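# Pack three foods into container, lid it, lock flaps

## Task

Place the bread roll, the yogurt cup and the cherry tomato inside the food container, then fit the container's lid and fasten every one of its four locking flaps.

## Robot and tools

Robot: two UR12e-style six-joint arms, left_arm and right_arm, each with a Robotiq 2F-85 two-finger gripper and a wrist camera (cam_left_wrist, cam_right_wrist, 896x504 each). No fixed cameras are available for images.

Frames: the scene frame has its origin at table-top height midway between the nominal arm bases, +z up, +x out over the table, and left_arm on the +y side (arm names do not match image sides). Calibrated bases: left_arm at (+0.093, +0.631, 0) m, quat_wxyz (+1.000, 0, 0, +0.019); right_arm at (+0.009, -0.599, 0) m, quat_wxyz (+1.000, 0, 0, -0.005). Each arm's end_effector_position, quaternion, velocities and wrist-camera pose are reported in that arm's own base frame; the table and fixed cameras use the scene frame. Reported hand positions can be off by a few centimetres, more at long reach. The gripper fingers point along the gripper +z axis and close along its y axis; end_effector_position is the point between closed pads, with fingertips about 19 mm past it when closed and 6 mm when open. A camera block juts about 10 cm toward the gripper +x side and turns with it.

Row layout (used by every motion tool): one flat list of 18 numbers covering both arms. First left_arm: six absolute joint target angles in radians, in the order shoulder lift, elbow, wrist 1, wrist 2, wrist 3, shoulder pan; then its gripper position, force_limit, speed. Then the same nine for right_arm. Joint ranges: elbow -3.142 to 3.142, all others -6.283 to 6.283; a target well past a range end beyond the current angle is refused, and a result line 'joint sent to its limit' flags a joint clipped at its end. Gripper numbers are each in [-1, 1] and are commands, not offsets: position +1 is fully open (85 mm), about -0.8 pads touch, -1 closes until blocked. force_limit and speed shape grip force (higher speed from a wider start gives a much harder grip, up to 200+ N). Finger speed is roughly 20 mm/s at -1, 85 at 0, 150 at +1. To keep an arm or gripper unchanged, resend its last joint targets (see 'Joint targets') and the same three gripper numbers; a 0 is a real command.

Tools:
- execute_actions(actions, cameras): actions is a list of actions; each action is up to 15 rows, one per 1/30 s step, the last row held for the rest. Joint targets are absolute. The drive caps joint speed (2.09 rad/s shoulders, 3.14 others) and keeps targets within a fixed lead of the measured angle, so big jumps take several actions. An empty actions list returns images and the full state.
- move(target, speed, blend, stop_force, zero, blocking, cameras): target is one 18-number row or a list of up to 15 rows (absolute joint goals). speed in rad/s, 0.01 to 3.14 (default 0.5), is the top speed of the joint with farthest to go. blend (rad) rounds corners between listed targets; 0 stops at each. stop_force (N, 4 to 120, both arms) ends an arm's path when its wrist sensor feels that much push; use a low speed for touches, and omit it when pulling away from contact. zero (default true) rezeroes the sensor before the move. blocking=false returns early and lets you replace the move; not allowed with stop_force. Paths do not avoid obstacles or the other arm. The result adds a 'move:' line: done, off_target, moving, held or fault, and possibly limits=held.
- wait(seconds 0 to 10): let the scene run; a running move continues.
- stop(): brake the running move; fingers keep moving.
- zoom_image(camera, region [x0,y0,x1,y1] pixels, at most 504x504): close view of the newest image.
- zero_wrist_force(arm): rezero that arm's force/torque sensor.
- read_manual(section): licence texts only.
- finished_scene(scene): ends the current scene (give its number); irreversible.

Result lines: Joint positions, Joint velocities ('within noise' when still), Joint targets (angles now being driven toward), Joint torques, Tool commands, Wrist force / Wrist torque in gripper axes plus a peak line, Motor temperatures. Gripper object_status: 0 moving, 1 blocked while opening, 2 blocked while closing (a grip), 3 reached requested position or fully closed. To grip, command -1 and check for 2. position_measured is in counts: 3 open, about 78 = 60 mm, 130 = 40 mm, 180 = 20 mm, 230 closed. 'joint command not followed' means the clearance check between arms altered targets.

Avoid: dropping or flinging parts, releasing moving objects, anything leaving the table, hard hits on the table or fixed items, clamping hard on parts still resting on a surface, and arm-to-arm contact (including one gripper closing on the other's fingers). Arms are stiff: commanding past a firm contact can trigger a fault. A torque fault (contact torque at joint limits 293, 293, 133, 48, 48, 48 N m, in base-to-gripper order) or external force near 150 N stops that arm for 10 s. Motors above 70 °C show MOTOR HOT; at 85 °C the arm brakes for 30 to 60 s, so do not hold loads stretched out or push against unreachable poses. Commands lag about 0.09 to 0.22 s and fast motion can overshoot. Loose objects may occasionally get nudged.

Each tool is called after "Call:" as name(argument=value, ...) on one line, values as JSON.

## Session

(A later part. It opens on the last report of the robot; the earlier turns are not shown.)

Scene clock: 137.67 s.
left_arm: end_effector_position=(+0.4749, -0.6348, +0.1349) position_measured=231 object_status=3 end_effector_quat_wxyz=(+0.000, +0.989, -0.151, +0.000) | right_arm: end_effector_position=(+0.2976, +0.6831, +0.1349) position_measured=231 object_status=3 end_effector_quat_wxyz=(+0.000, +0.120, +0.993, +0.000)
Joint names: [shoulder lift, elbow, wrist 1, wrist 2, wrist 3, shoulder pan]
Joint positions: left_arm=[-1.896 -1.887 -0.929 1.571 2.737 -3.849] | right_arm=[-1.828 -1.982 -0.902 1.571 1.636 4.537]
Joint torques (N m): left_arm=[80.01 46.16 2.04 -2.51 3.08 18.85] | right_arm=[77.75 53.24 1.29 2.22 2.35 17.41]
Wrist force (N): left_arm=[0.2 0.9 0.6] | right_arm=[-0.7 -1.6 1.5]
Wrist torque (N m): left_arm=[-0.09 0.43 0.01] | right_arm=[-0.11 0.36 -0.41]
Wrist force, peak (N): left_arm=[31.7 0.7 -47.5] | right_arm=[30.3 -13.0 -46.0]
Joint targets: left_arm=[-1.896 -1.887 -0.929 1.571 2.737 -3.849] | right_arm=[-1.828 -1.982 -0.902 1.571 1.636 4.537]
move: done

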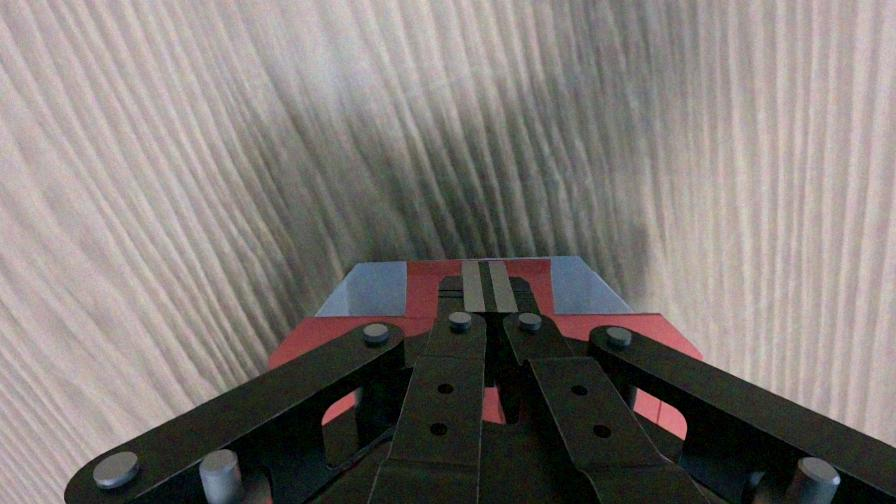

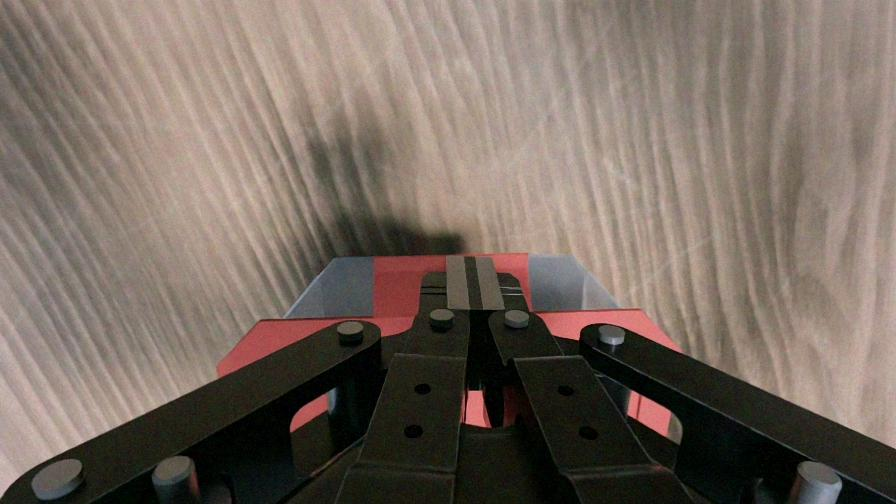

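Call:
move(target=[[-1.9475,-1.9179,-0.8469,1.571,2.7372,-3.8487,-0.82,-0.8,0,-1.8835,-2.0133,-0.8156,1.571,1.6357,4.5373,-0.82,-0.8,0]], speed=0.05, stop_force=20, cameras=["all"])

Call:
move(target=[[-1.9342,-1.9382,-0.8400,1.571,2.7307,-3.8552,-0.82,-0.8,0,-1.8864,-2.0090,-0.8170,1.571,1.6185,4.5201,-0.82,-0.8,0]], speed=0.01, stop_force=30, cameras=["all"])

Scene clock: 141.00 s.
left_arm: end_effector_position=(+0.4750, -0.6349, +0.0880) position_measured=231 object_status=3 end_effector_quat_wxyz=(+0.000, +0.989, -0.151, +0.000) | right_arm: end_effector_position=(+0.2976, +0.6831, +0.0880) position_measured=231 object_status=3 end_effector_quat_wxyz=(+0.000, +0.120, +0.993, +0.000)
Joint names: [shoulder lift, elbow, wrist 1, wrist 2, wrist 3, shoulder pan]
Joint positions: left_arm=[-1.947 -1.918 -0.847 1.571 2.737 -3.849] | right_arm=[-1.883 -2.013 -0.816 1.571 1.636 4.537]
Joint torques (N m): left_arm=[55.87 29.86 8.05 -2.88 3.05 10.58] | right_arm=[54.67 28.3 7.98 1.46 1.78 16.36]
Wrist force (N): left_arm=[0.5 1.2 0.4] | right_arm=[-0.8 -1.8 0.7]
Wrist torque (N m): left_arm=[-0.05 0.41 0.03] | right_arm=[-0.14 0.34 -0.39]
Wrist force, peak (N): left_arm=[1.1 1.0 0.7] | right_arm=[-0.7 -2.0 2.1]
Joint targets: left_arm=[-1.947 -1.918 -0.847 1.571 2.737 -3.849] | right_arm=[-1.883 -2.013 -0.816 1.571 1.636 4.537]
move: done

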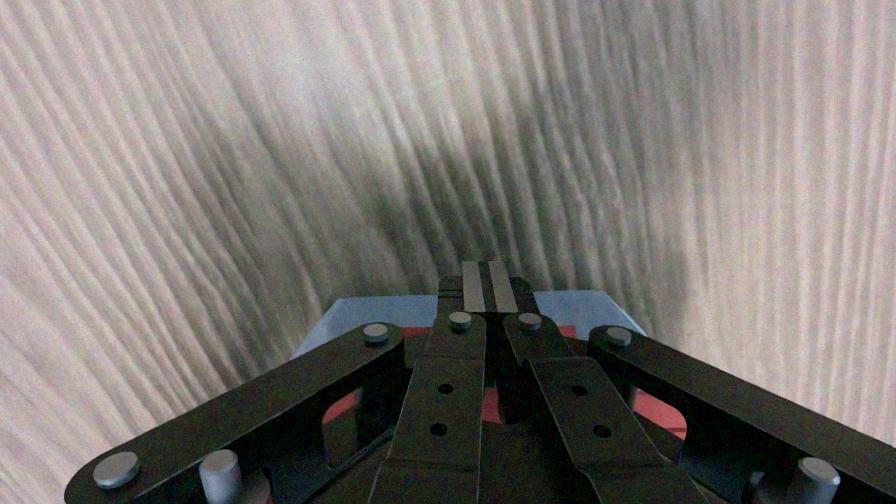

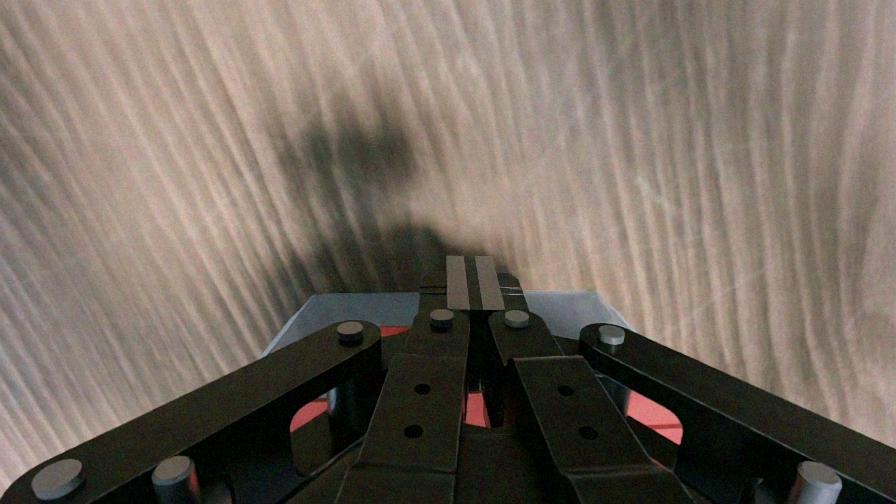

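Scene clock: 142.80 s.
left_arm: end_effector_position=(+0.4725, -0.6341, +0.0881) position_measured=231 object_status=3 end_effector_quat_wxyz=(+0.000, +0.989, -0.151, +0.000) | right_arm: end_effector_position=(+0.3003, +0.6825, +0.0880) position_measured=231 object_status=3 end_effector_quat_wxyz=(+0.000, +0.120, +0.993, +0.000)
Joint names: [shoulder lift, elbow, wrist 1, wrist 2, wrist 3, shoulder pan]
Joint positions: left_arm=[-1.945 -1.922 -0.845 1.571 2.736 -3.85] | right_arm=[-1.884 -2.012 -0.816 1.571 1.632 4.533]
Joint torques (N m): left_arm=[53.34 26.77 -5.93 -2.81 1.92 0.03] | right_arm=[77.4 31.23 7.45 -9.79 1.69 -2.99]
Wrist force (N): left_arm=[31.3 0.2 2.1] | right_arm=[28.0 -2.1 2.6]
Wrist torque (N m): left_arm=[-0.11 0.90 0.11] | right_arm=[-0.14 1.16 -0.31]
Wrist force, peak (N): left_arm=[35.9 0.0 2.4] | right_arm=[32.7 -1.8 3.5]
Joint targets: left_arm=[-1.945 -1.922 -0.845 1.571 2.736 -3.850] | right_arm=[-1.884 -2.012 -0.816 1.571 1.632 4.533]
move: contact (left_arm, right_arm); left_arm: the elbow is farthest, 0.016 rad from its target; right_arm: the shoulder pan is farthest, 0.013 rad from its target

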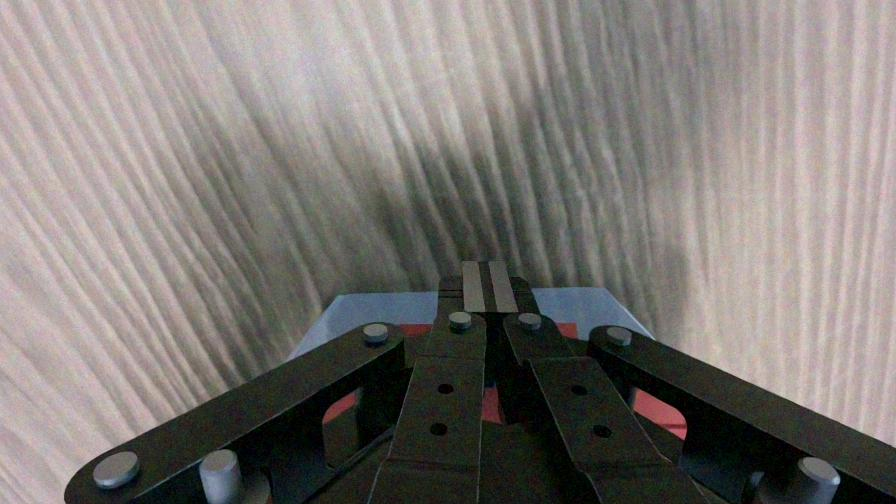

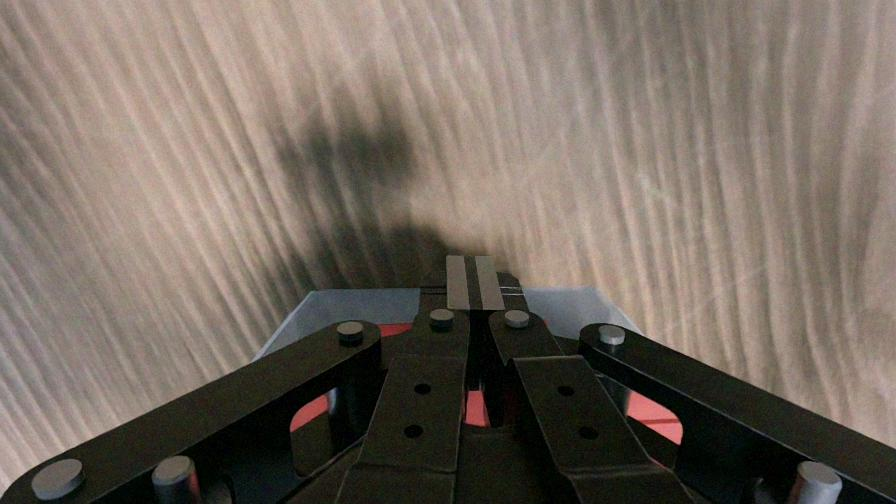

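Call:
move(target=[[-1.9342,-1.9382,-0.8400,1.571,2.7307,-3.8552,-0.82,-0.8,0,-1.8864,-2.0090,-0.8170,1.571,1.6185,4.5201,-0.82,-0.8,0]], speed=0.01, stop_force=35, cameras=["all"])

Call:
zoom_image(camera="cam_left_wrist", region=[260, 270, 700, 400])

Call:
zoom_image(camera="cam_right_wrist", region=[230, 270, 700, 400])

Scene clock: 144.73 s.
left_arm: end_effector_position=(+0.4709, -0.6336, +0.0882) position_measured=231 object_status=3 end_effector_quat_wxyz=(+0.000, +0.989, -0.151, +0.000) | right_arm: end_effector_position=(+0.3021, +0.6821, +0.0880) position_measured=231 object_status=3 end_effector_quat_wxyz=(+0.000, +0.120, +0.993, +0.000)
Joint names: [shoulder lift, elbow, wrist 1, wrist 2, wrist 3, shoulder pan]
Joint positions: left_arm=[-1.943 -1.925 -0.844 1.571 2.735 -3.851] | right_arm=[-1.885 -2.012 -0.816 1.571 1.629 4.531]
Joint torques (N m): left_arm=[52.18 7.05 -14.54 -8.81 2.02 -17.1] | right_arm=[79.71 29.01 7.18 -20.56 2.36 -25.58]
Wrist force (N): left_arm=[67.3 -1.3 2.3] | right_arm=[62.6 -2.5 3.6]
Wrist torque (N m): left_arm=[-0.14 1.46 0.10] | right_arm=[-0.11 1.94 -0.32]
Wrist force, peak (N): left_arm=[72.5 -1.2 2.7] | right_arm=[67.9 -3.0 3.4]
Joint targets: left_arm=[-1.943 -1.925 -0.844 1.571 2.735 -3.851] | right_arm=[-1.885 -2.012 -0.816 1.571 1.629 4.531]
move: contact (left_arm, right_arm); left_arm: the elbow is farthest, 0.013 rad from its target; right_arm: the shoulder pan is farthest, 0.011 rad from its target

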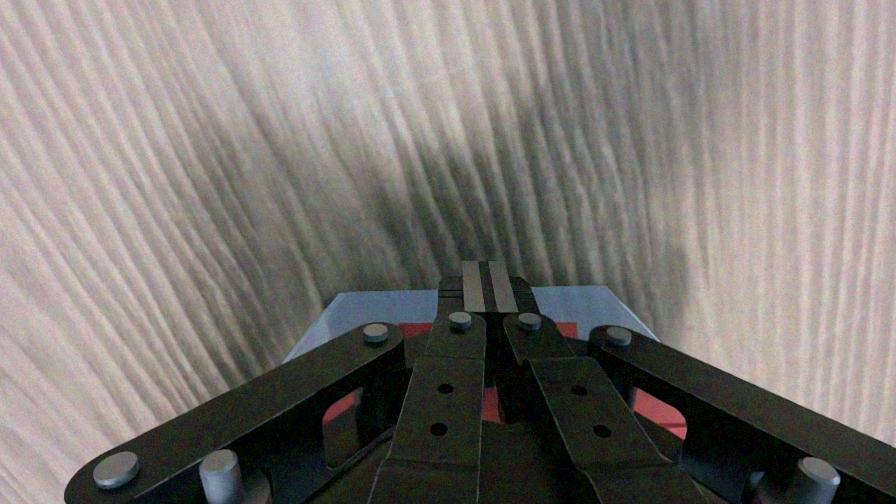

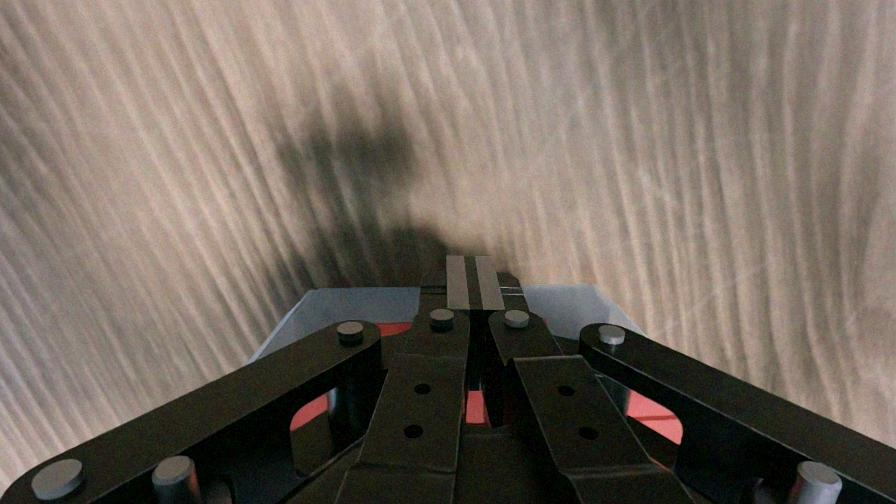

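Scaled by 1.145 from the camera's 896x504 image, which has a finer 1280x720 frame.

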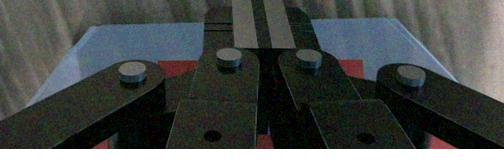

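Scaled by 1.072 from the camera's 896x504 image, which has a finer 1280x720 frame.

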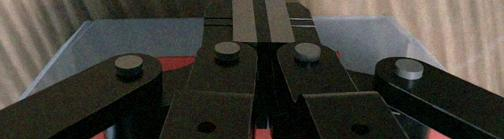

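Call:
move(target=[[-1.9475,-1.9179,-0.8469,1.571,2.7372,-3.8487,-0.82,-0.8,0,-1.8835,-2.0133,-0.8156,1.571,1.6357,4.5373,-0.82,-0.8,0],[-1.8963,-1.8874,-0.9287,1.571,2.7372,-3.8487,-0.82,-0.8,0,-1.8284,-1.9817,-0.9023,1.571,1.6357,4.5373,-0.82,-0.8,0],[-1.8963,-1.8874,-0.9287,1.571,2.7372,-3.8487,0.8,-0.8,0,-1.8284,-1.9817,-0.9023,1.571,1.6357,4.5373,0.8,-0.8,0]], speed=[0.04,0.1,0.1], cameras=["all"])

Call:
zoom_image(camera="cam_left_wrist", region=[300, 230, 660, 420])

Call:
zoom_image(camera="cam_right_wrist", region=[280, 230, 640, 420])

Scene clock: 148.20 s.
left_arm: end_effector_position=(+0.4750, -0.6348, +0.1350) position_measured=28 object_status=0 end_effector_quat_wxyz=(+0.000, +0.989, -0.151, +0.000) | right_arm: end_effector_position=(+0.2976, +0.6831, +0.1350) position_measured=28 object_status=0 end_effector_quat_wxyz=(+0.000, +0.120, +0.993, +0.000)
Joint names: [shoulder lift, elbow, wrist 1, wrist 2, wrist 3, shoulder pan]
Joint positions: left_arm=[-1.896 -1.887 -0.929 1.571 2.737 -3.849] | right_arm=[-1.828 -1.982 -0.902 1.571 1.636 4.537]
Joint torques (N m): left_arm=[78.27 45.92 1.71 2.99 3.08 16.98] | right_arm=[74.09 53.88 1.49 1.76 1.87 20.23]
Wrist force (N): left_arm=[0.6 0.9 0.8] | right_arm=[-0.5 -0.8 1.4]
Wrist torque (N m): left_arm=[-0.08 0.36 0.01] | right_arm=[0.01 0.32 -0.41]
Wrist force, peak (N): left_arm=[67.4 -0.9 2.4] | right_arm=[63.1 -2.7 3.4]
Joint targets: left_arm=[-1.896 -1.887 -0.929 1.571 2.737 -3.849] | right_arm=[-1.828 -1.982 -0.902 1.571 1.636 4.537]
move: done

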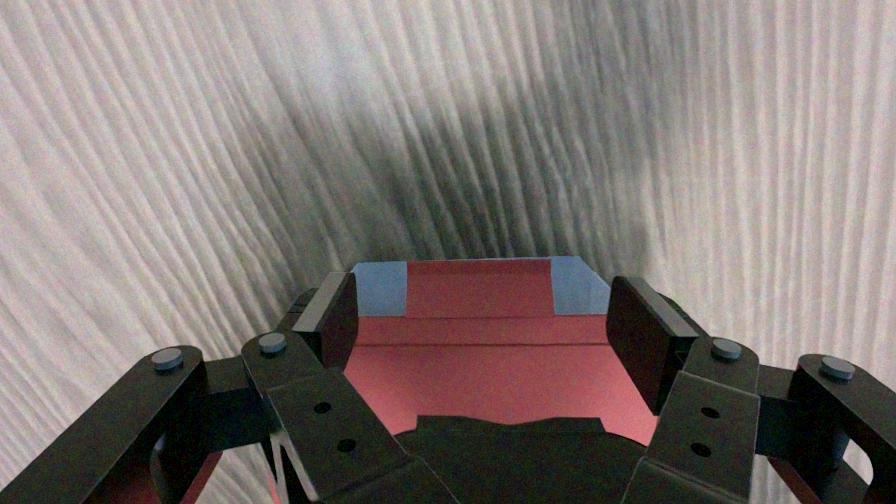

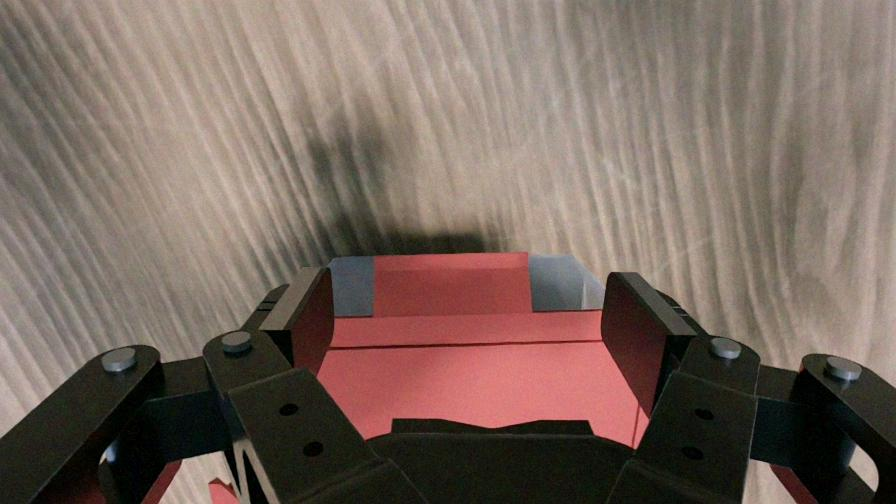

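Scaled by 1.400 from the camera's 896x504 image, which has a finer 1280x720 frame.

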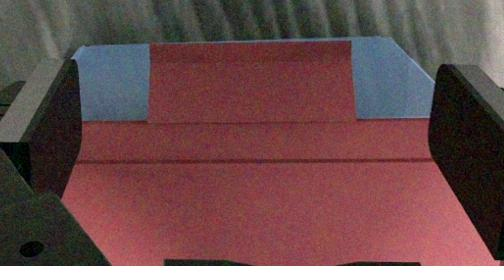

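Scaled by 1.400 from the camera's 896x504 image, which has a finer 1280x720 frame.

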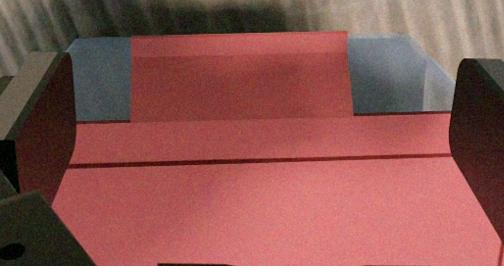

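Call:
move(target=[[-1.8963,-1.8874,-0.9287,1.571,2.7372,-3.8487,-0.82,-0.8,0,-1.8284,-1.9817,-0.9023,1.571,1.6357,4.5373,-0.82,-0.8,0],[-1.8598,-1.9499,-0.9027,1.571,2.7175,-3.8684,-0.82,-0.8,0,-1.8441,-1.9714,-0.8969,1.571,1.5848,4.4864,-0.82,-0.8,0]], speed=0.1)

Call:
move(target=[[-1.8866,-1.9663,-0.8595,1.571,2.7175,-3.8684,-0.82,-0.8,0,-1.8716,-1.9879,-0.8529,1.571,1.5848,4.4864,-0.82,-0.8,0]], speed=0.015, stop_force=5)

Call:
move(target=[[-1.8866,-1.9663,-0.8595,1.571,2.7175,-3.8684,-0.82,-0.8,0,-1.8716,-1.9879,-0.8529,1.571,1.5848,4.4864,-0.82,-0.8,0]], speed=0.01, stop_force=30, cameras=["all"])

Scene clock: 151.57 s.
left_arm: end_effector_position=(+0.4397, -0.6239, +0.1300) position_measured=231 object_status=3 end_effector_quat_wxyz=(+0.000, +0.989, -0.151, +0.000) | right_arm: end_effector_position=(+0.3336, +0.6742, +0.1301) position_measured=231 object_status=3 end_effector_quat_wxyz=(+0.000, +0.120, +0.993, +0.000)
Joint names: [shoulder lift, elbow, wrist 1, wrist 2, wrist 3, shoulder pan]
Joint positions: left_arm=[-1.86 -1.95 -0.903 1.571 2.718 -3.868] | right_arm=[-1.844 -1.971 -0.897 1.571 1.585 4.487]
Joint torques (N m): left_arm=[77.3 31.33 7.84 2.58 -3.33 -17.27] | right_arm=[53.39 52.95 8.04 0.47 -2.74 -13.77]
Wrist force (N): left_arm=[0.5 0.6 0.3] | right_arm=[-0.2 -0.2 1.5]
Wrist torque (N m): left_arm=[-0.14 0.36 0.15] | right_arm=[0.09 0.29 -0.30]
Wrist force, peak (N): left_arm=[0.8 1.6 0.1] | right_arm=[-1.9 -0.4 2.0]
Joint targets: left_arm=[-1.860 -1.950 -0.903 1.571 2.717 -3.868] | right_arm=[-1.844 -1.971 -0.897 1.571 1.585 4.486]
move: done

Scene clock: 154.80 s.
left_arm: end_effector_position=(+0.4397, -0.6240, +0.1157) position_measured=231 object_status=3 end_effector_quat_wxyz=(+0.000, +0.989, -0.151, +0.000) | right_arm: end_effector_position=(+0.3337, +0.6744, +0.1143) position_measured=231 object_status=3 end_effector_quat_wxyz=(+0.000, +0.120, +0.993, +0.000)
Joint names: [shoulder lift, elbow, wrist 1, wrist 2, wrist 3, shoulder pan]
Joint positions: left_arm=[-1.876 -1.96 -0.877 1.571 2.717 -3.868] | right_arm=[-1.862 -1.982 -0.868 1.571 1.585 4.486]
Joint torques (N m): left_arm=[72.25 41.7 1.48 1.95 -2.97 -12.92] | right_arm=[73.46 48.75 0.88 -1.17 -2.14 -11.05]
Wrist force (N): left_arm=[-0.2 0.2 -5.2] | right_arm=[-0.1 0.1 -5.8]
Wrist torque (N m): left_arm=[-0.16 0.37 0.17] | right_arm=[0.19 0.38 -0.30]
Wrist force, peak (N): left_arm=[-1.1 -0.2 -10.8] | right_arm=[0.3 -4.1 -11.3]
Joint targets: left_arm=[-1.876 -1.960 -0.877 1.571 2.717 -3.868] | right_arm=[-1.862 -1.982 -0.868 1.571 1.585 4.486]
move: contact (left_arm, right_arm); left_arm: the wrist 1 is farthest, 0.017 rad from its target; right_arm: the wrist 1 is farthest, 0.015 rad from its target

Scene clock: 156.33 s.
left_arm: end_effector_position=(+0.4398, -0.6241, +0.1148) position_measured=231 object_status=3 end_effector_quat_wxyz=(+0.000, +0.989, -0.151, +0.000) | right_arm: end_effector_position=(+0.3337, +0.6745, +0.1133) position_measured=231 object_status=3 end_effector_quat_wxyz=(+0.000, +0.120, +0.993, +0.000)
Joint names: [shoulder lift, elbow, wrist 1, wrist 2, wrist 3, shoulder pan]
Joint positions: left_arm=[-1.877 -1.96 -0.875 1.571 2.717 -3.868] | right_arm=[-1.863 -1.983 -0.866 1.571 1.585 4.486]
Joint torques (N m): left_arm=[48.37 28.78 -0.05 2.16 -2.99 -10.99] | right_arm=[47.26 33.52 -1.56 -0.43 -2.51 -9.11]
Wrist force (N): left_arm=[-7.9 -1.4 -37.8] | right_arm=[-1.4 -7.5 -39.5]
Wrist torque (N m): left_arm=[-0.12 0.18 0.18] | right_arm=[0.37 0.33 -0.32]
Wrist force, peak (N): left_arm=[-11.4 -2.9 -45.0] | right_arm=[-1.4 -12.0 -44.0]
Joint targets: left_arm=[-1.877 -1.960 -0.875 1.571 2.717 -3.868] | right_arm=[-1.863 -1.983 -0.866 1.571 1.585 4.486]
move: contact (left_arm, right_arm); left_arm: the wrist 1 is farthest, 0.015 rad from its target; right_arm: the wrist 1 is farthest, 0.013 rad from its target

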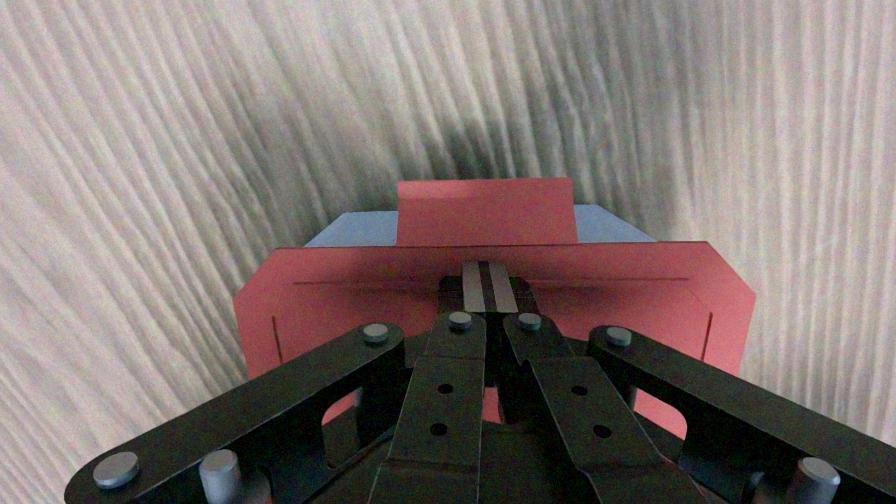

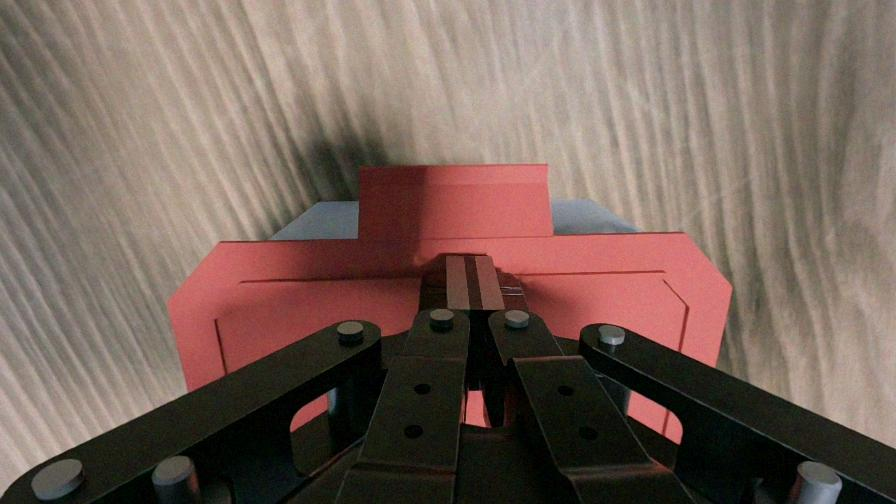

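Call:
move(target=[[-1.8598,-1.9499,-0.9027,1.571,2.7175,-3.8684,-0.82,-0.8,0,-1.8441,-1.9714,-0.8969,1.571,1.5848,4.4864,-0.82,-0.8,0],[-1.9527,-1.7945,-0.9652,1.571,2.7626,-3.8233,-0.82,-0.8,0,-1.8126,-1.9918,-0.9081,1.571,1.7087,4.6103,-0.82,-0.8,0]], speed=0.15, blend=[0.005,0], cameras=["all"])

Call:
zoom_image(camera="cam_left_wrist", region=[230, 250, 720, 504])

Call:
zoom_image(camera="cam_right_wrist", region=[210, 250, 700, 504])

Scene clock: 159.10 s.
left_arm: end_effector_position=(+0.5255, -0.6507, +0.1400) position_measured=231 object_status=3 end_effector_quat_wxyz=(+0.000, +0.989, -0.151, +0.000) | right_arm: end_effector_position=(+0.2463, +0.6956, +0.1399) position_measured=231 object_status=3 end_effector_quat_wxyz=(+0.000, +0.120, +0.993, +0.000)
Joint names: [shoulder lift, elbow, wrist 1, wrist 2, wrist 3, shoulder pan]
Joint positions: left_arm=[-1.953 -1.795 -0.965 1.571 2.763 -3.823] | right_arm=[-1.813 -1.992 -0.908 1.571 1.709 4.61]
Joint torques (N m): left_arm=[61.48 46.47 1.74 1.42 3.26 15.79] | right_arm=[73.76 31.22 1.24 -0.65 1.91 20.05]
Wrist force (N): left_arm=[0.6 1.0 0.4] | right_arm=[-0.1 -0.4 1.5]
Wrist torque (N m): left_arm=[-0.09 0.35 0.00] | right_arm=[0.06 0.27 -0.41]
Wrist force, peak (N): left_arm=[-8.6 -1.1 -37.7] | right_arm=[-1.3 -8.2 -39.6]
Joint targets: left_arm=[-1.953 -1.794 -0.965 1.571 2.763 -3.823] | right_arm=[-1.813 -1.992 -0.908 1.571 1.709 4.610]
move: done

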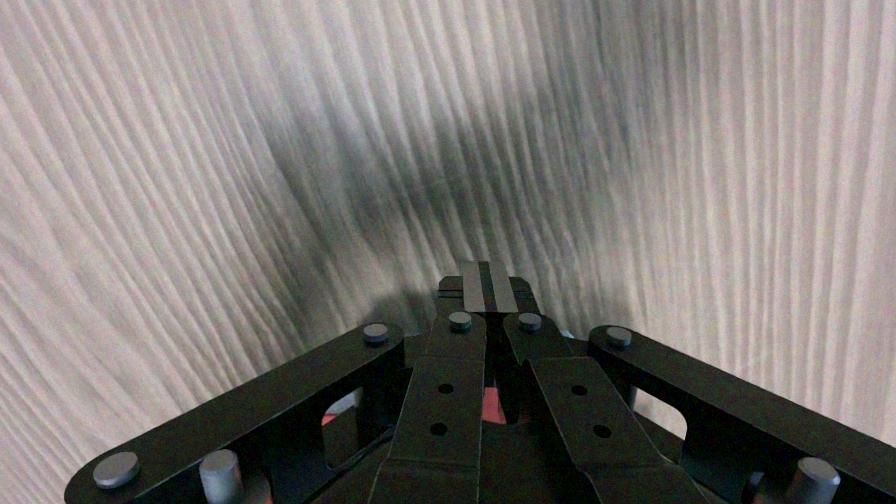

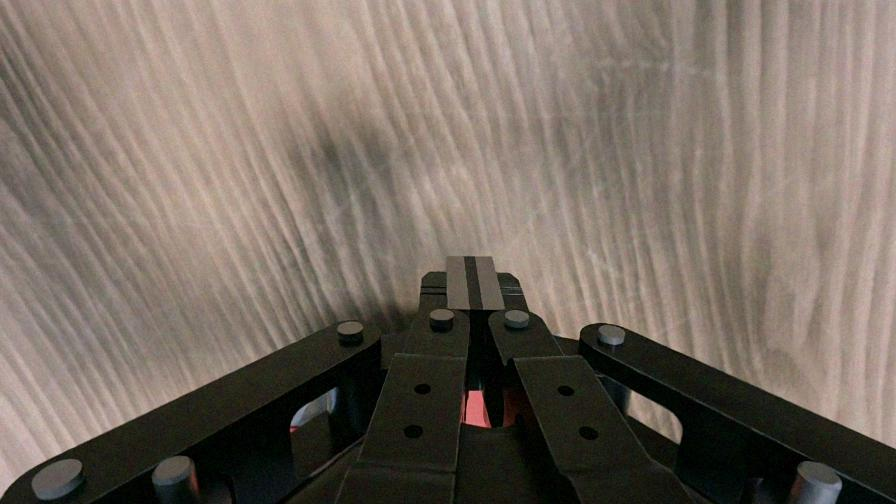

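Scaled by 1.029 from the camera's 896x504 image, which has a finer 1280x720 frame.

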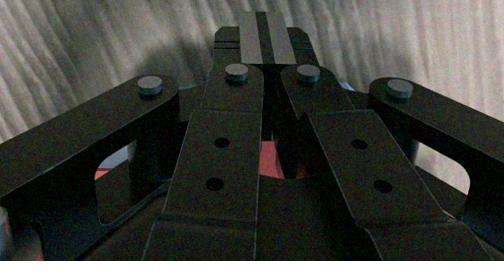

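Scaled by 1.029 from the camera's 896x504 image, which has a finer 1280x720 frame.

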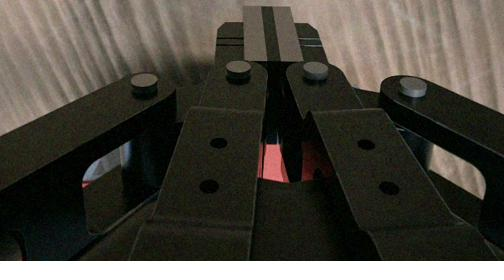

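Call:
move(target=[-2.3304,-1.1143,-1.9673,1.571,3.1416,-3.8458,-0.82,-0.8,0,-1.8126,-1.9918,-0.9081,1.571,1.7087,4.6103,-0.82,-0.8,0], speed=0.5, cameras=["all"])

Call:
zoom_image(camera="cam_left_wrist", region=[230, 0, 720, 350])

Scene clock: 162.13 s.
left_arm: end_effector_position=(+0.5551, -0.7000, +0.1600) position_measured=231 object_status=3 end_effector_quat_wxyz=(-0.118, +0.882, -0.324, -0.322) | right_arm: end_effector_position=(+0.2463, +0.6956, +0.1399) position_measured=231 object_status=3 end_effector_quat_wxyz=(+0.000, +0.120, +0.993, +0.000)
Joint names: [shoulder lift, elbow, wrist 1, wrist 2, wrist 3, shoulder pan]
Joint positions: left_arm=[-2.33 -1.114 -1.967 1.571 3.142 -3.846] | right_arm=[-1.813 -1.992 -0.908 1.571 1.709 4.61]
Joint torques (N m): left_arm=[86.16 51.5 -1.3 0.76 2.93 -15.99] | right_arm=[76.51 32.41 1.32 -0.27 1.96 20.85]
Wrist force (N): left_arm=[0.8 0.9 -0.8] | right_arm=[-0.3 -0.5 1.4]
Wrist torque (N m): left_arm=[-0.16 0.32 0.08] | right_arm=[0.04 0.31 -0.41]
Wrist force, peak (N): left_arm=[1.6 0.9 -0.4] | right_arm=[-0.6 -0.6 2.3]
Joint targets: left_arm=[-2.330 -1.114 -1.967 1.571 3.142 -3.846] | right_arm=[-1.813 -1.992 -0.908 1.571 1.709 4.610]
move: done

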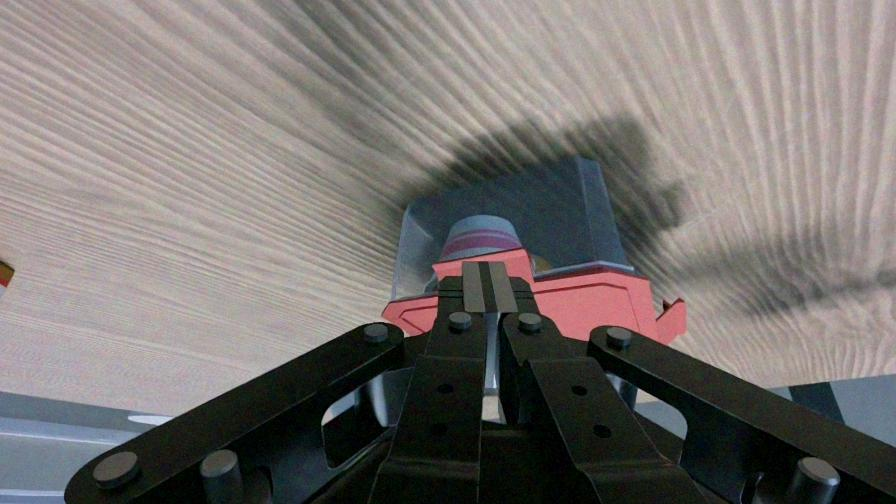

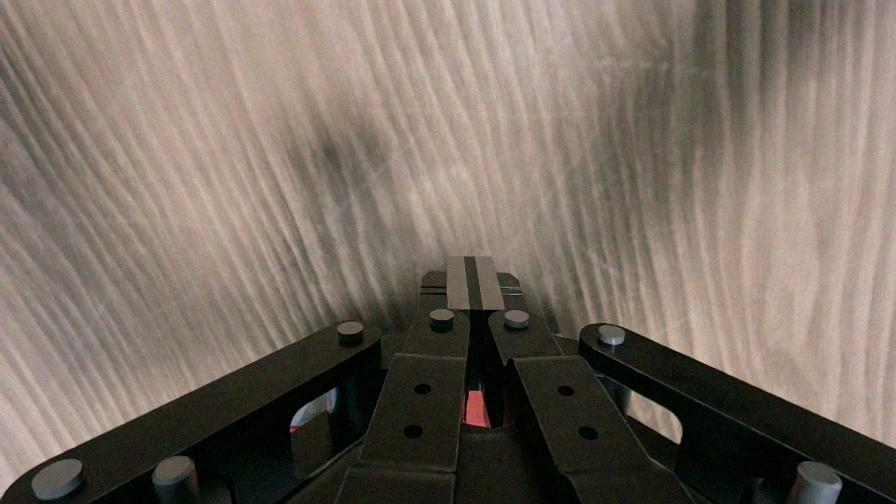

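Scaled by 1.029 from the camera's 896x504 image, which has a finer 1280x720 frame.

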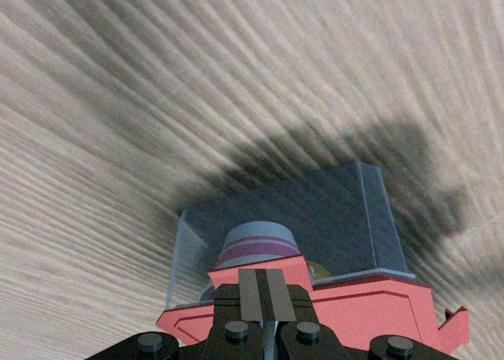

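Call:
zoom_image(camera="cam_left_wrist", region=[510, 220, 710, 360])

Call:
zoom_image(camera="cam_left_wrist", region=[360, 220, 560, 360])

Scaled by 2.520 from the camera's 896x504 image, which has a finer 1280x720 frame.

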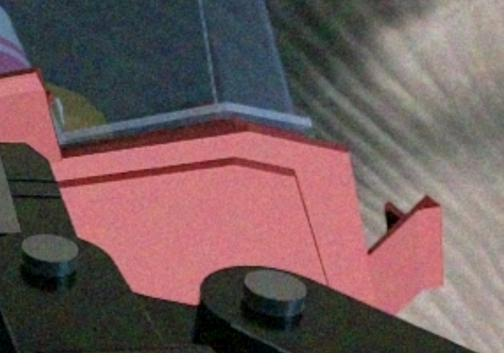

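Scaled by 2.520 from the camera's 896x504 image, which has a finer 1280x720 frame.

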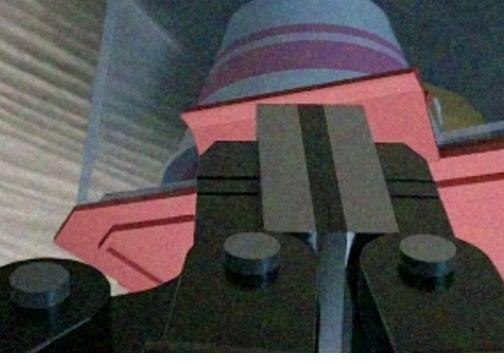

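Call:
move(target=[[-1.9527,-1.7945,-0.9652,1.571,2.7626,-3.8233,-0.82,-0.8,0,-1.8126,-1.9918,-0.9081,1.571,1.7087,4.6103,-0.82,-0.8,0],[-1.9527,-1.7945,-0.9652,1.571,2.7626,-3.8233,0.75,-0.8,0,-1.8126,-1.9918,-0.9081,1.571,1.7087,4.6103,0.75,-0.8,0],[-1.8968,-1.8976,-0.9179,1.571,2.7288,-3.8571,0.75,-0.8,0,-1.83,-1.9907,-0.8917,1.571,1.6264,4.528,0.75,-0.8,0]], speed=[0.5,0.2,0.2], cameras=["all"])

Scene clock: 168.27 s.
left_arm: end_effector_position=(+0.4672, -0.6366, +0.1301) position_measured=35 object_status=3 end_effector_quat_wxyz=(+0.000, +0.989, -0.151, +0.000) | right_arm: end_effector_position=(+0.3033, +0.6775, +0.1300) position_measured=35 object_status=3 end_effector_quat_wxyz=(+0.000, +0.120, +0.993, +0.000)
Joint names: [shoulder lift, elbow, wrist 1, wrist 2, wrist 3, shoulder pan]
Joint positions: left_arm=[-1.897 -1.897 -0.918 1.571 2.729 -3.857] | right_arm=[-1.83 -1.991 -0.892 1.571 1.627 4.528]
Joint torques (N m): left_arm=[81.01 30.25 7.63 -0.73 -2.52 -16.72] | right_arm=[50.02 54.14 7.93 -0.4 -2.2 -13.99]
Wrist force (N): left_arm=[0.5 1.0 0.4] | right_arm=[-0.9 -0.4 1.5]
Wrist torque (N m): left_arm=[-0.07 0.38 0.15] | right_arm=[0.08 0.37 -0.29]
Wrist force, peak (N): left_arm=[2.4 0.4 0.1] | right_arm=[-2.0 -0.3 2.2]
Joint targets: left_arm=[-1.897 -1.898 -0.918 1.571 2.729 -3.857] | right_arm=[-1.830 -1.991 -0.892 1.571 1.626 4.528]
move: done

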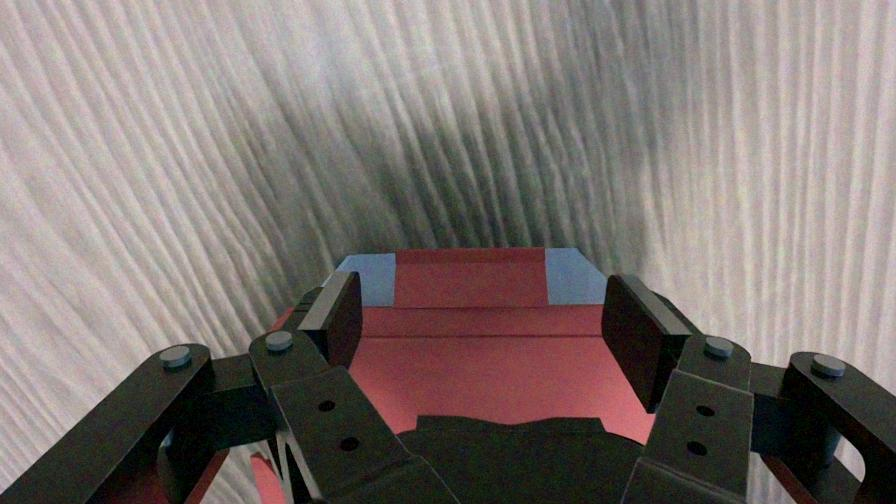

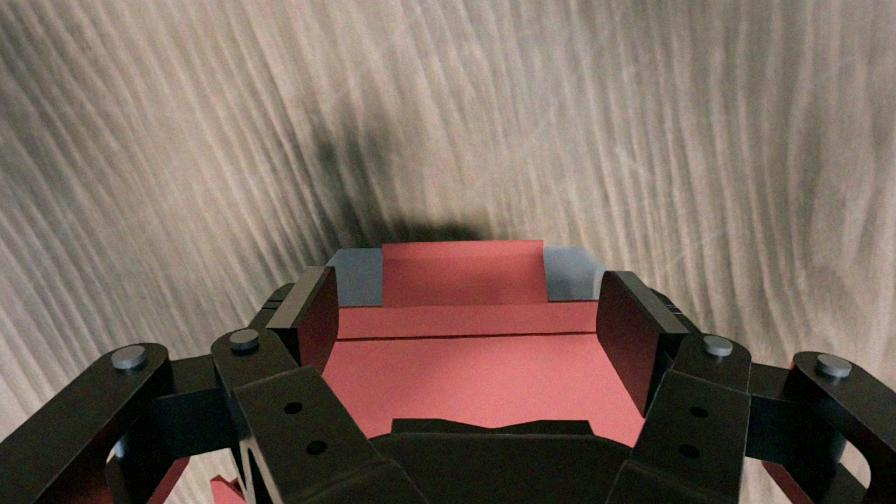

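Call:
move(target=[[-1.9262,-1.9157,-0.8705,1.571,2.7288,-3.8571,0.75,-0.8,0,-1.8617,-2.0095,-0.8412,1.571,1.6264,4.528,0.75,-0.8,0],[-1.9262,-1.9157,-0.8705,1.571,2.7288,-3.8571,-1,-0.8,-0.9,-1.8617,-2.0095,-0.8412,1.571,1.6264,4.528,-1,-0.8,-0.9]], speed=0.06)

Call:
move(target=[[-1.8968,-1.8976,-0.9179,1.571,2.7288,-3.8571,-1,-0.8,-0.9,-1.83,-1.9907,-0.8917,1.571,1.6264,4.528,-1,-0.8,-0.9],[-1.9138,-1.9131,-0.8855,1.571,2.7418,-3.8538,-1,-0.8,-0.9,-1.8581,-1.9931,-0.8612,1.571,1.6356,4.5276,-1,-0.8,-0.9]], speed=0.05, cameras=["all"])

Scene clock: 172.80 s.
left_arm: end_effector_position=(+0.4670, -0.6366, +0.1029) position_measured=231 object_status=3 end_effector_quat_wxyz=(+0.000, +0.989, -0.151, +0.000) | right_arm: end_effector_position=(+0.3034, +0.6775, +0.1027) position_measured=230 object_status=3 end_effector_quat_wxyz=(+0.000, +0.120, +0.993, +0.000)
Joint names: [shoulder lift, elbow, wrist 1, wrist 2, wrist 3, shoulder pan]
Joint positions: left_arm=[-1.926 -1.916 -0.87 1.571 2.729 -3.857] | right_arm=[-1.862 -2.01 -0.841 1.571 1.626 4.528]
Joint torques (N m): left_arm=[55.08 30.66 2.39 -2.08 -3.14 -11.92] | right_arm=[51.48 34.91 7.33 -2.77 -2.22 -12.28]
Wrist force (N): left_arm=[14.6 1.7 -3.2] | right_arm=[11.9 -0.9 0.4]
Wrist torque (N m): left_arm=[-0.11 0.59 0.18] | right_arm=[0.07 0.68 -0.36]
Wrist force, peak (N): left_arm=[14.8 1.9 -2.9] | right_arm=[12.2 -0.8 0.6]
Joint targets: left_arm=[-1.926 -1.916 -0.871 1.571 2.729 -3.857] | right_arm=[-1.862 -2.009 -0.841 1.571 1.626 4.528]
move: done

Scene clock: 175.03 s.
left_arm: end_effector_position=(+0.4679, -0.6340, +0.1121) position_measured=231 object_status=3 end_effector_quat_wxyz=(+0.000, +0.988, -0.156, +0.000) | right_arm: end_effector_position=(+0.3047, +0.6827, +0.1121) position_measured=230 object_status=3 end_effector_quat_wxyz=(+0.000, +0.124, +0.992, +0.000)
Joint names: [shoulder lift, elbow, wrist 1, wrist 2, wrist 3, shoulder pan]
Joint positions: left_arm=[-1.914 -1.913 -0.886 1.571 2.742 -3.854] | right_arm=[-1.858 -1.993 -0.861 1.571 1.636 4.528]
Joint torques (N m): left_arm=[56.93 30.79 8.53 -2.38 2.68 17.58] | right_arm=[54.97 29.49 8.02 0.54 2.43 -13.01]
Wrist force (N): left_arm=[0.6 1.0 0.4] | right_arm=[-0.9 -0.2 1.0]
Wrist torque (N m): left_arm=[-0.08 0.36 0.02] | right_arm=[0.12 0.37 -0.43]
Wrist force, peak (N): left_arm=[14.6 1.7 -2.7] | right_arm=[12.2 -1.3 1.1]
Joint targets: left_arm=[-1.914 -1.913 -0.885 1.571 2.742 -3.854] | right_arm=[-1.858 -1.993 -0.861 1.571 1.636 4.528]
move: done

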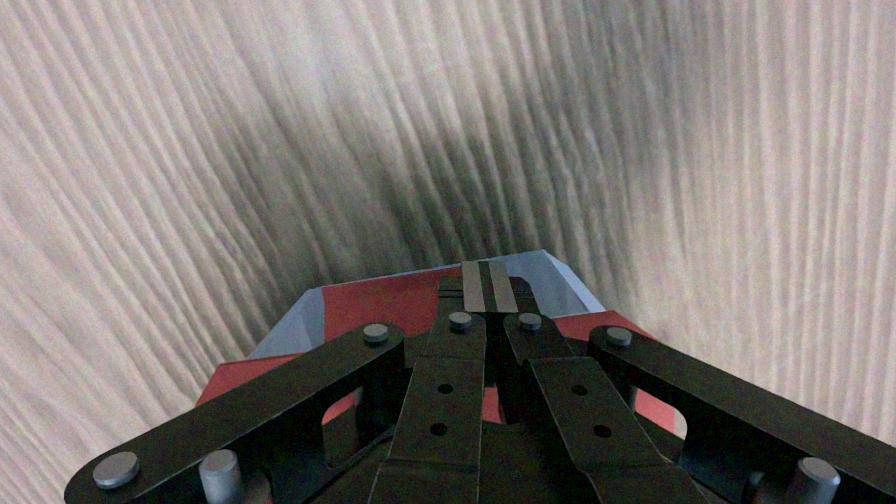

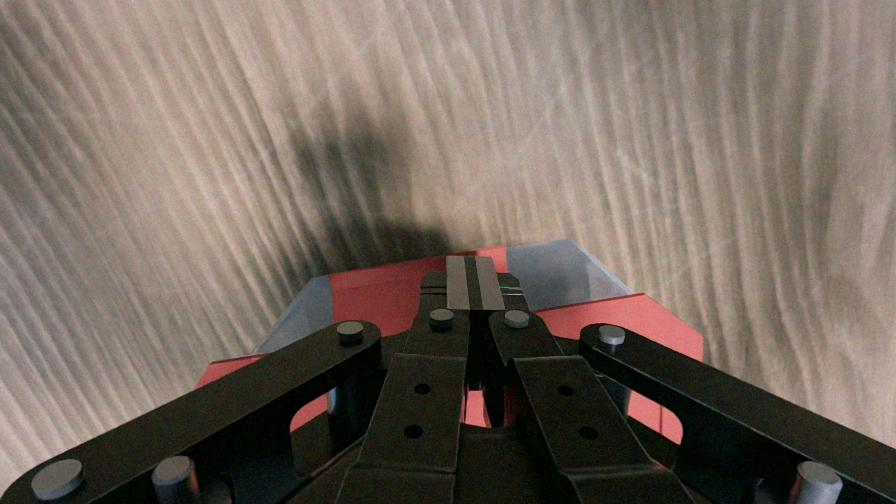

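Call:
move(target=[[-1.8968,-1.8976,-0.9179,1.571,2.7288,-3.8571,-1,-0.8,-0.9,-1.83,-1.9907,-0.8917,1.571,1.6264,4.528,-1,-0.8,-0.9],[-1.8694,-1.9367,-0.9063,1.571,2.6199,-3.8258,-1,-0.8,-0.9,-1.8162,-2.0093,-0.8869,1.571,1.4891,4.5311,-1,-0.8,-0.9],[-1.8694,-1.9367,-0.9063,1.571,2.6199,-3.8258,0.75,-0.8,0,-1.8162,-2.0093,-0.8869,1.571,1.4891,4.5311,0.75,-0.8,0]], speed=0.1, cameras=["all"])

Scene clock: 179.77 s.
left_arm: end_effector_position=(+0.4712, -0.6090, +0.1299) position_measured=35 object_status=0 end_effector_quat_wxyz=(+0.000, +0.997, -0.081, +0.000) | right_arm: end_effector_position=(+0.2996, +0.6687, +0.1300) position_measured=35 object_status=0 end_effector_quat_wxyz=(+0.000, +0.050, +0.999, +0.000)
Joint names: [shoulder lift, elbow, wrist 1, wrist 2, wrist 3, shoulder pan]
Joint positions: left_arm=[-1.869 -1.937 -0.906 1.571 2.62 -3.826] | right_arm=[-1.816 -2.009 -0.887 1.571 1.489 4.531]
Joint torques (N m): left_arm=[74.94 29.62 7.79 -2.62 -3.06 15.67] | right_arm=[72.93 31.78 8.14 0.82 -2.27 18.68]
Wrist force (N): left_arm=[0.5 0.6 0.7] | right_arm=[-0.2 -0.3 1.3]
Wrist torque (N m): left_arm=[-0.13 0.37 0.15] | right_arm=[0.06 0.27 -0.30]
Wrist force, peak (N): left_arm=[0.4 1.3 1.0] | right_arm=[-0.5 0.4 2.4]
Joint targets: left_arm=[-1.869 -1.937 -0.906 1.571 2.620 -3.826] | right_arm=[-1.816 -2.009 -0.887 1.571 1.489 4.531]
move: done

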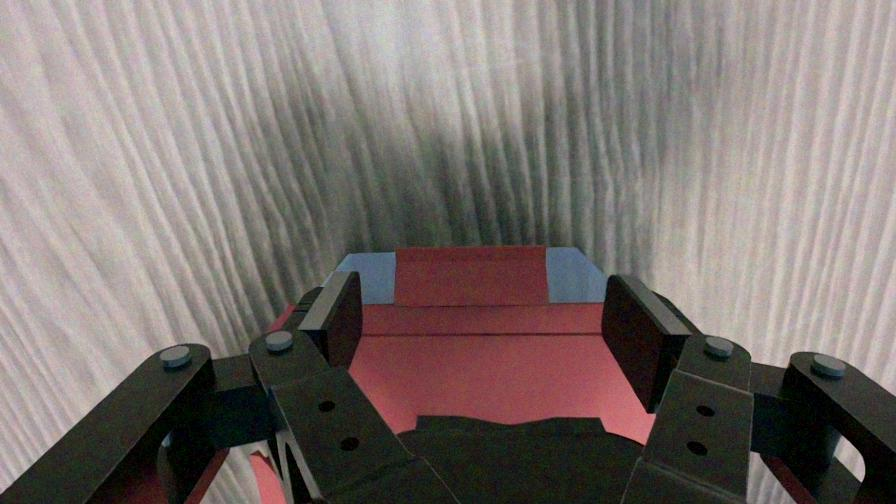

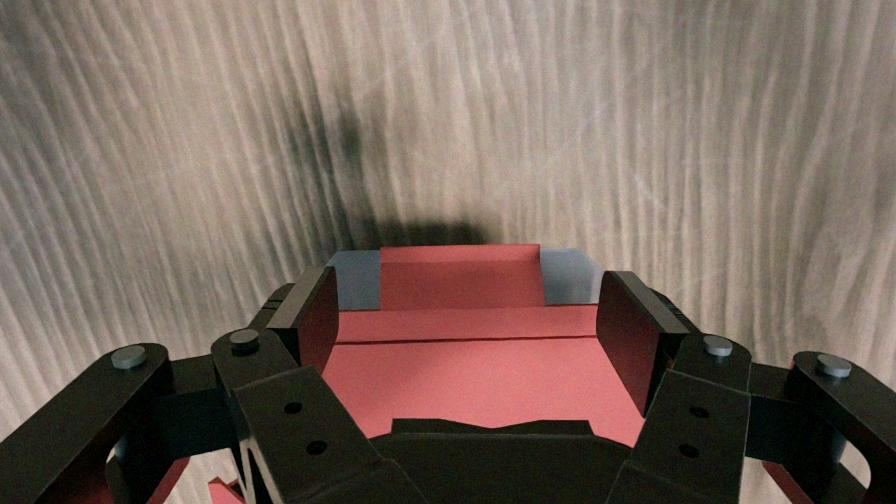

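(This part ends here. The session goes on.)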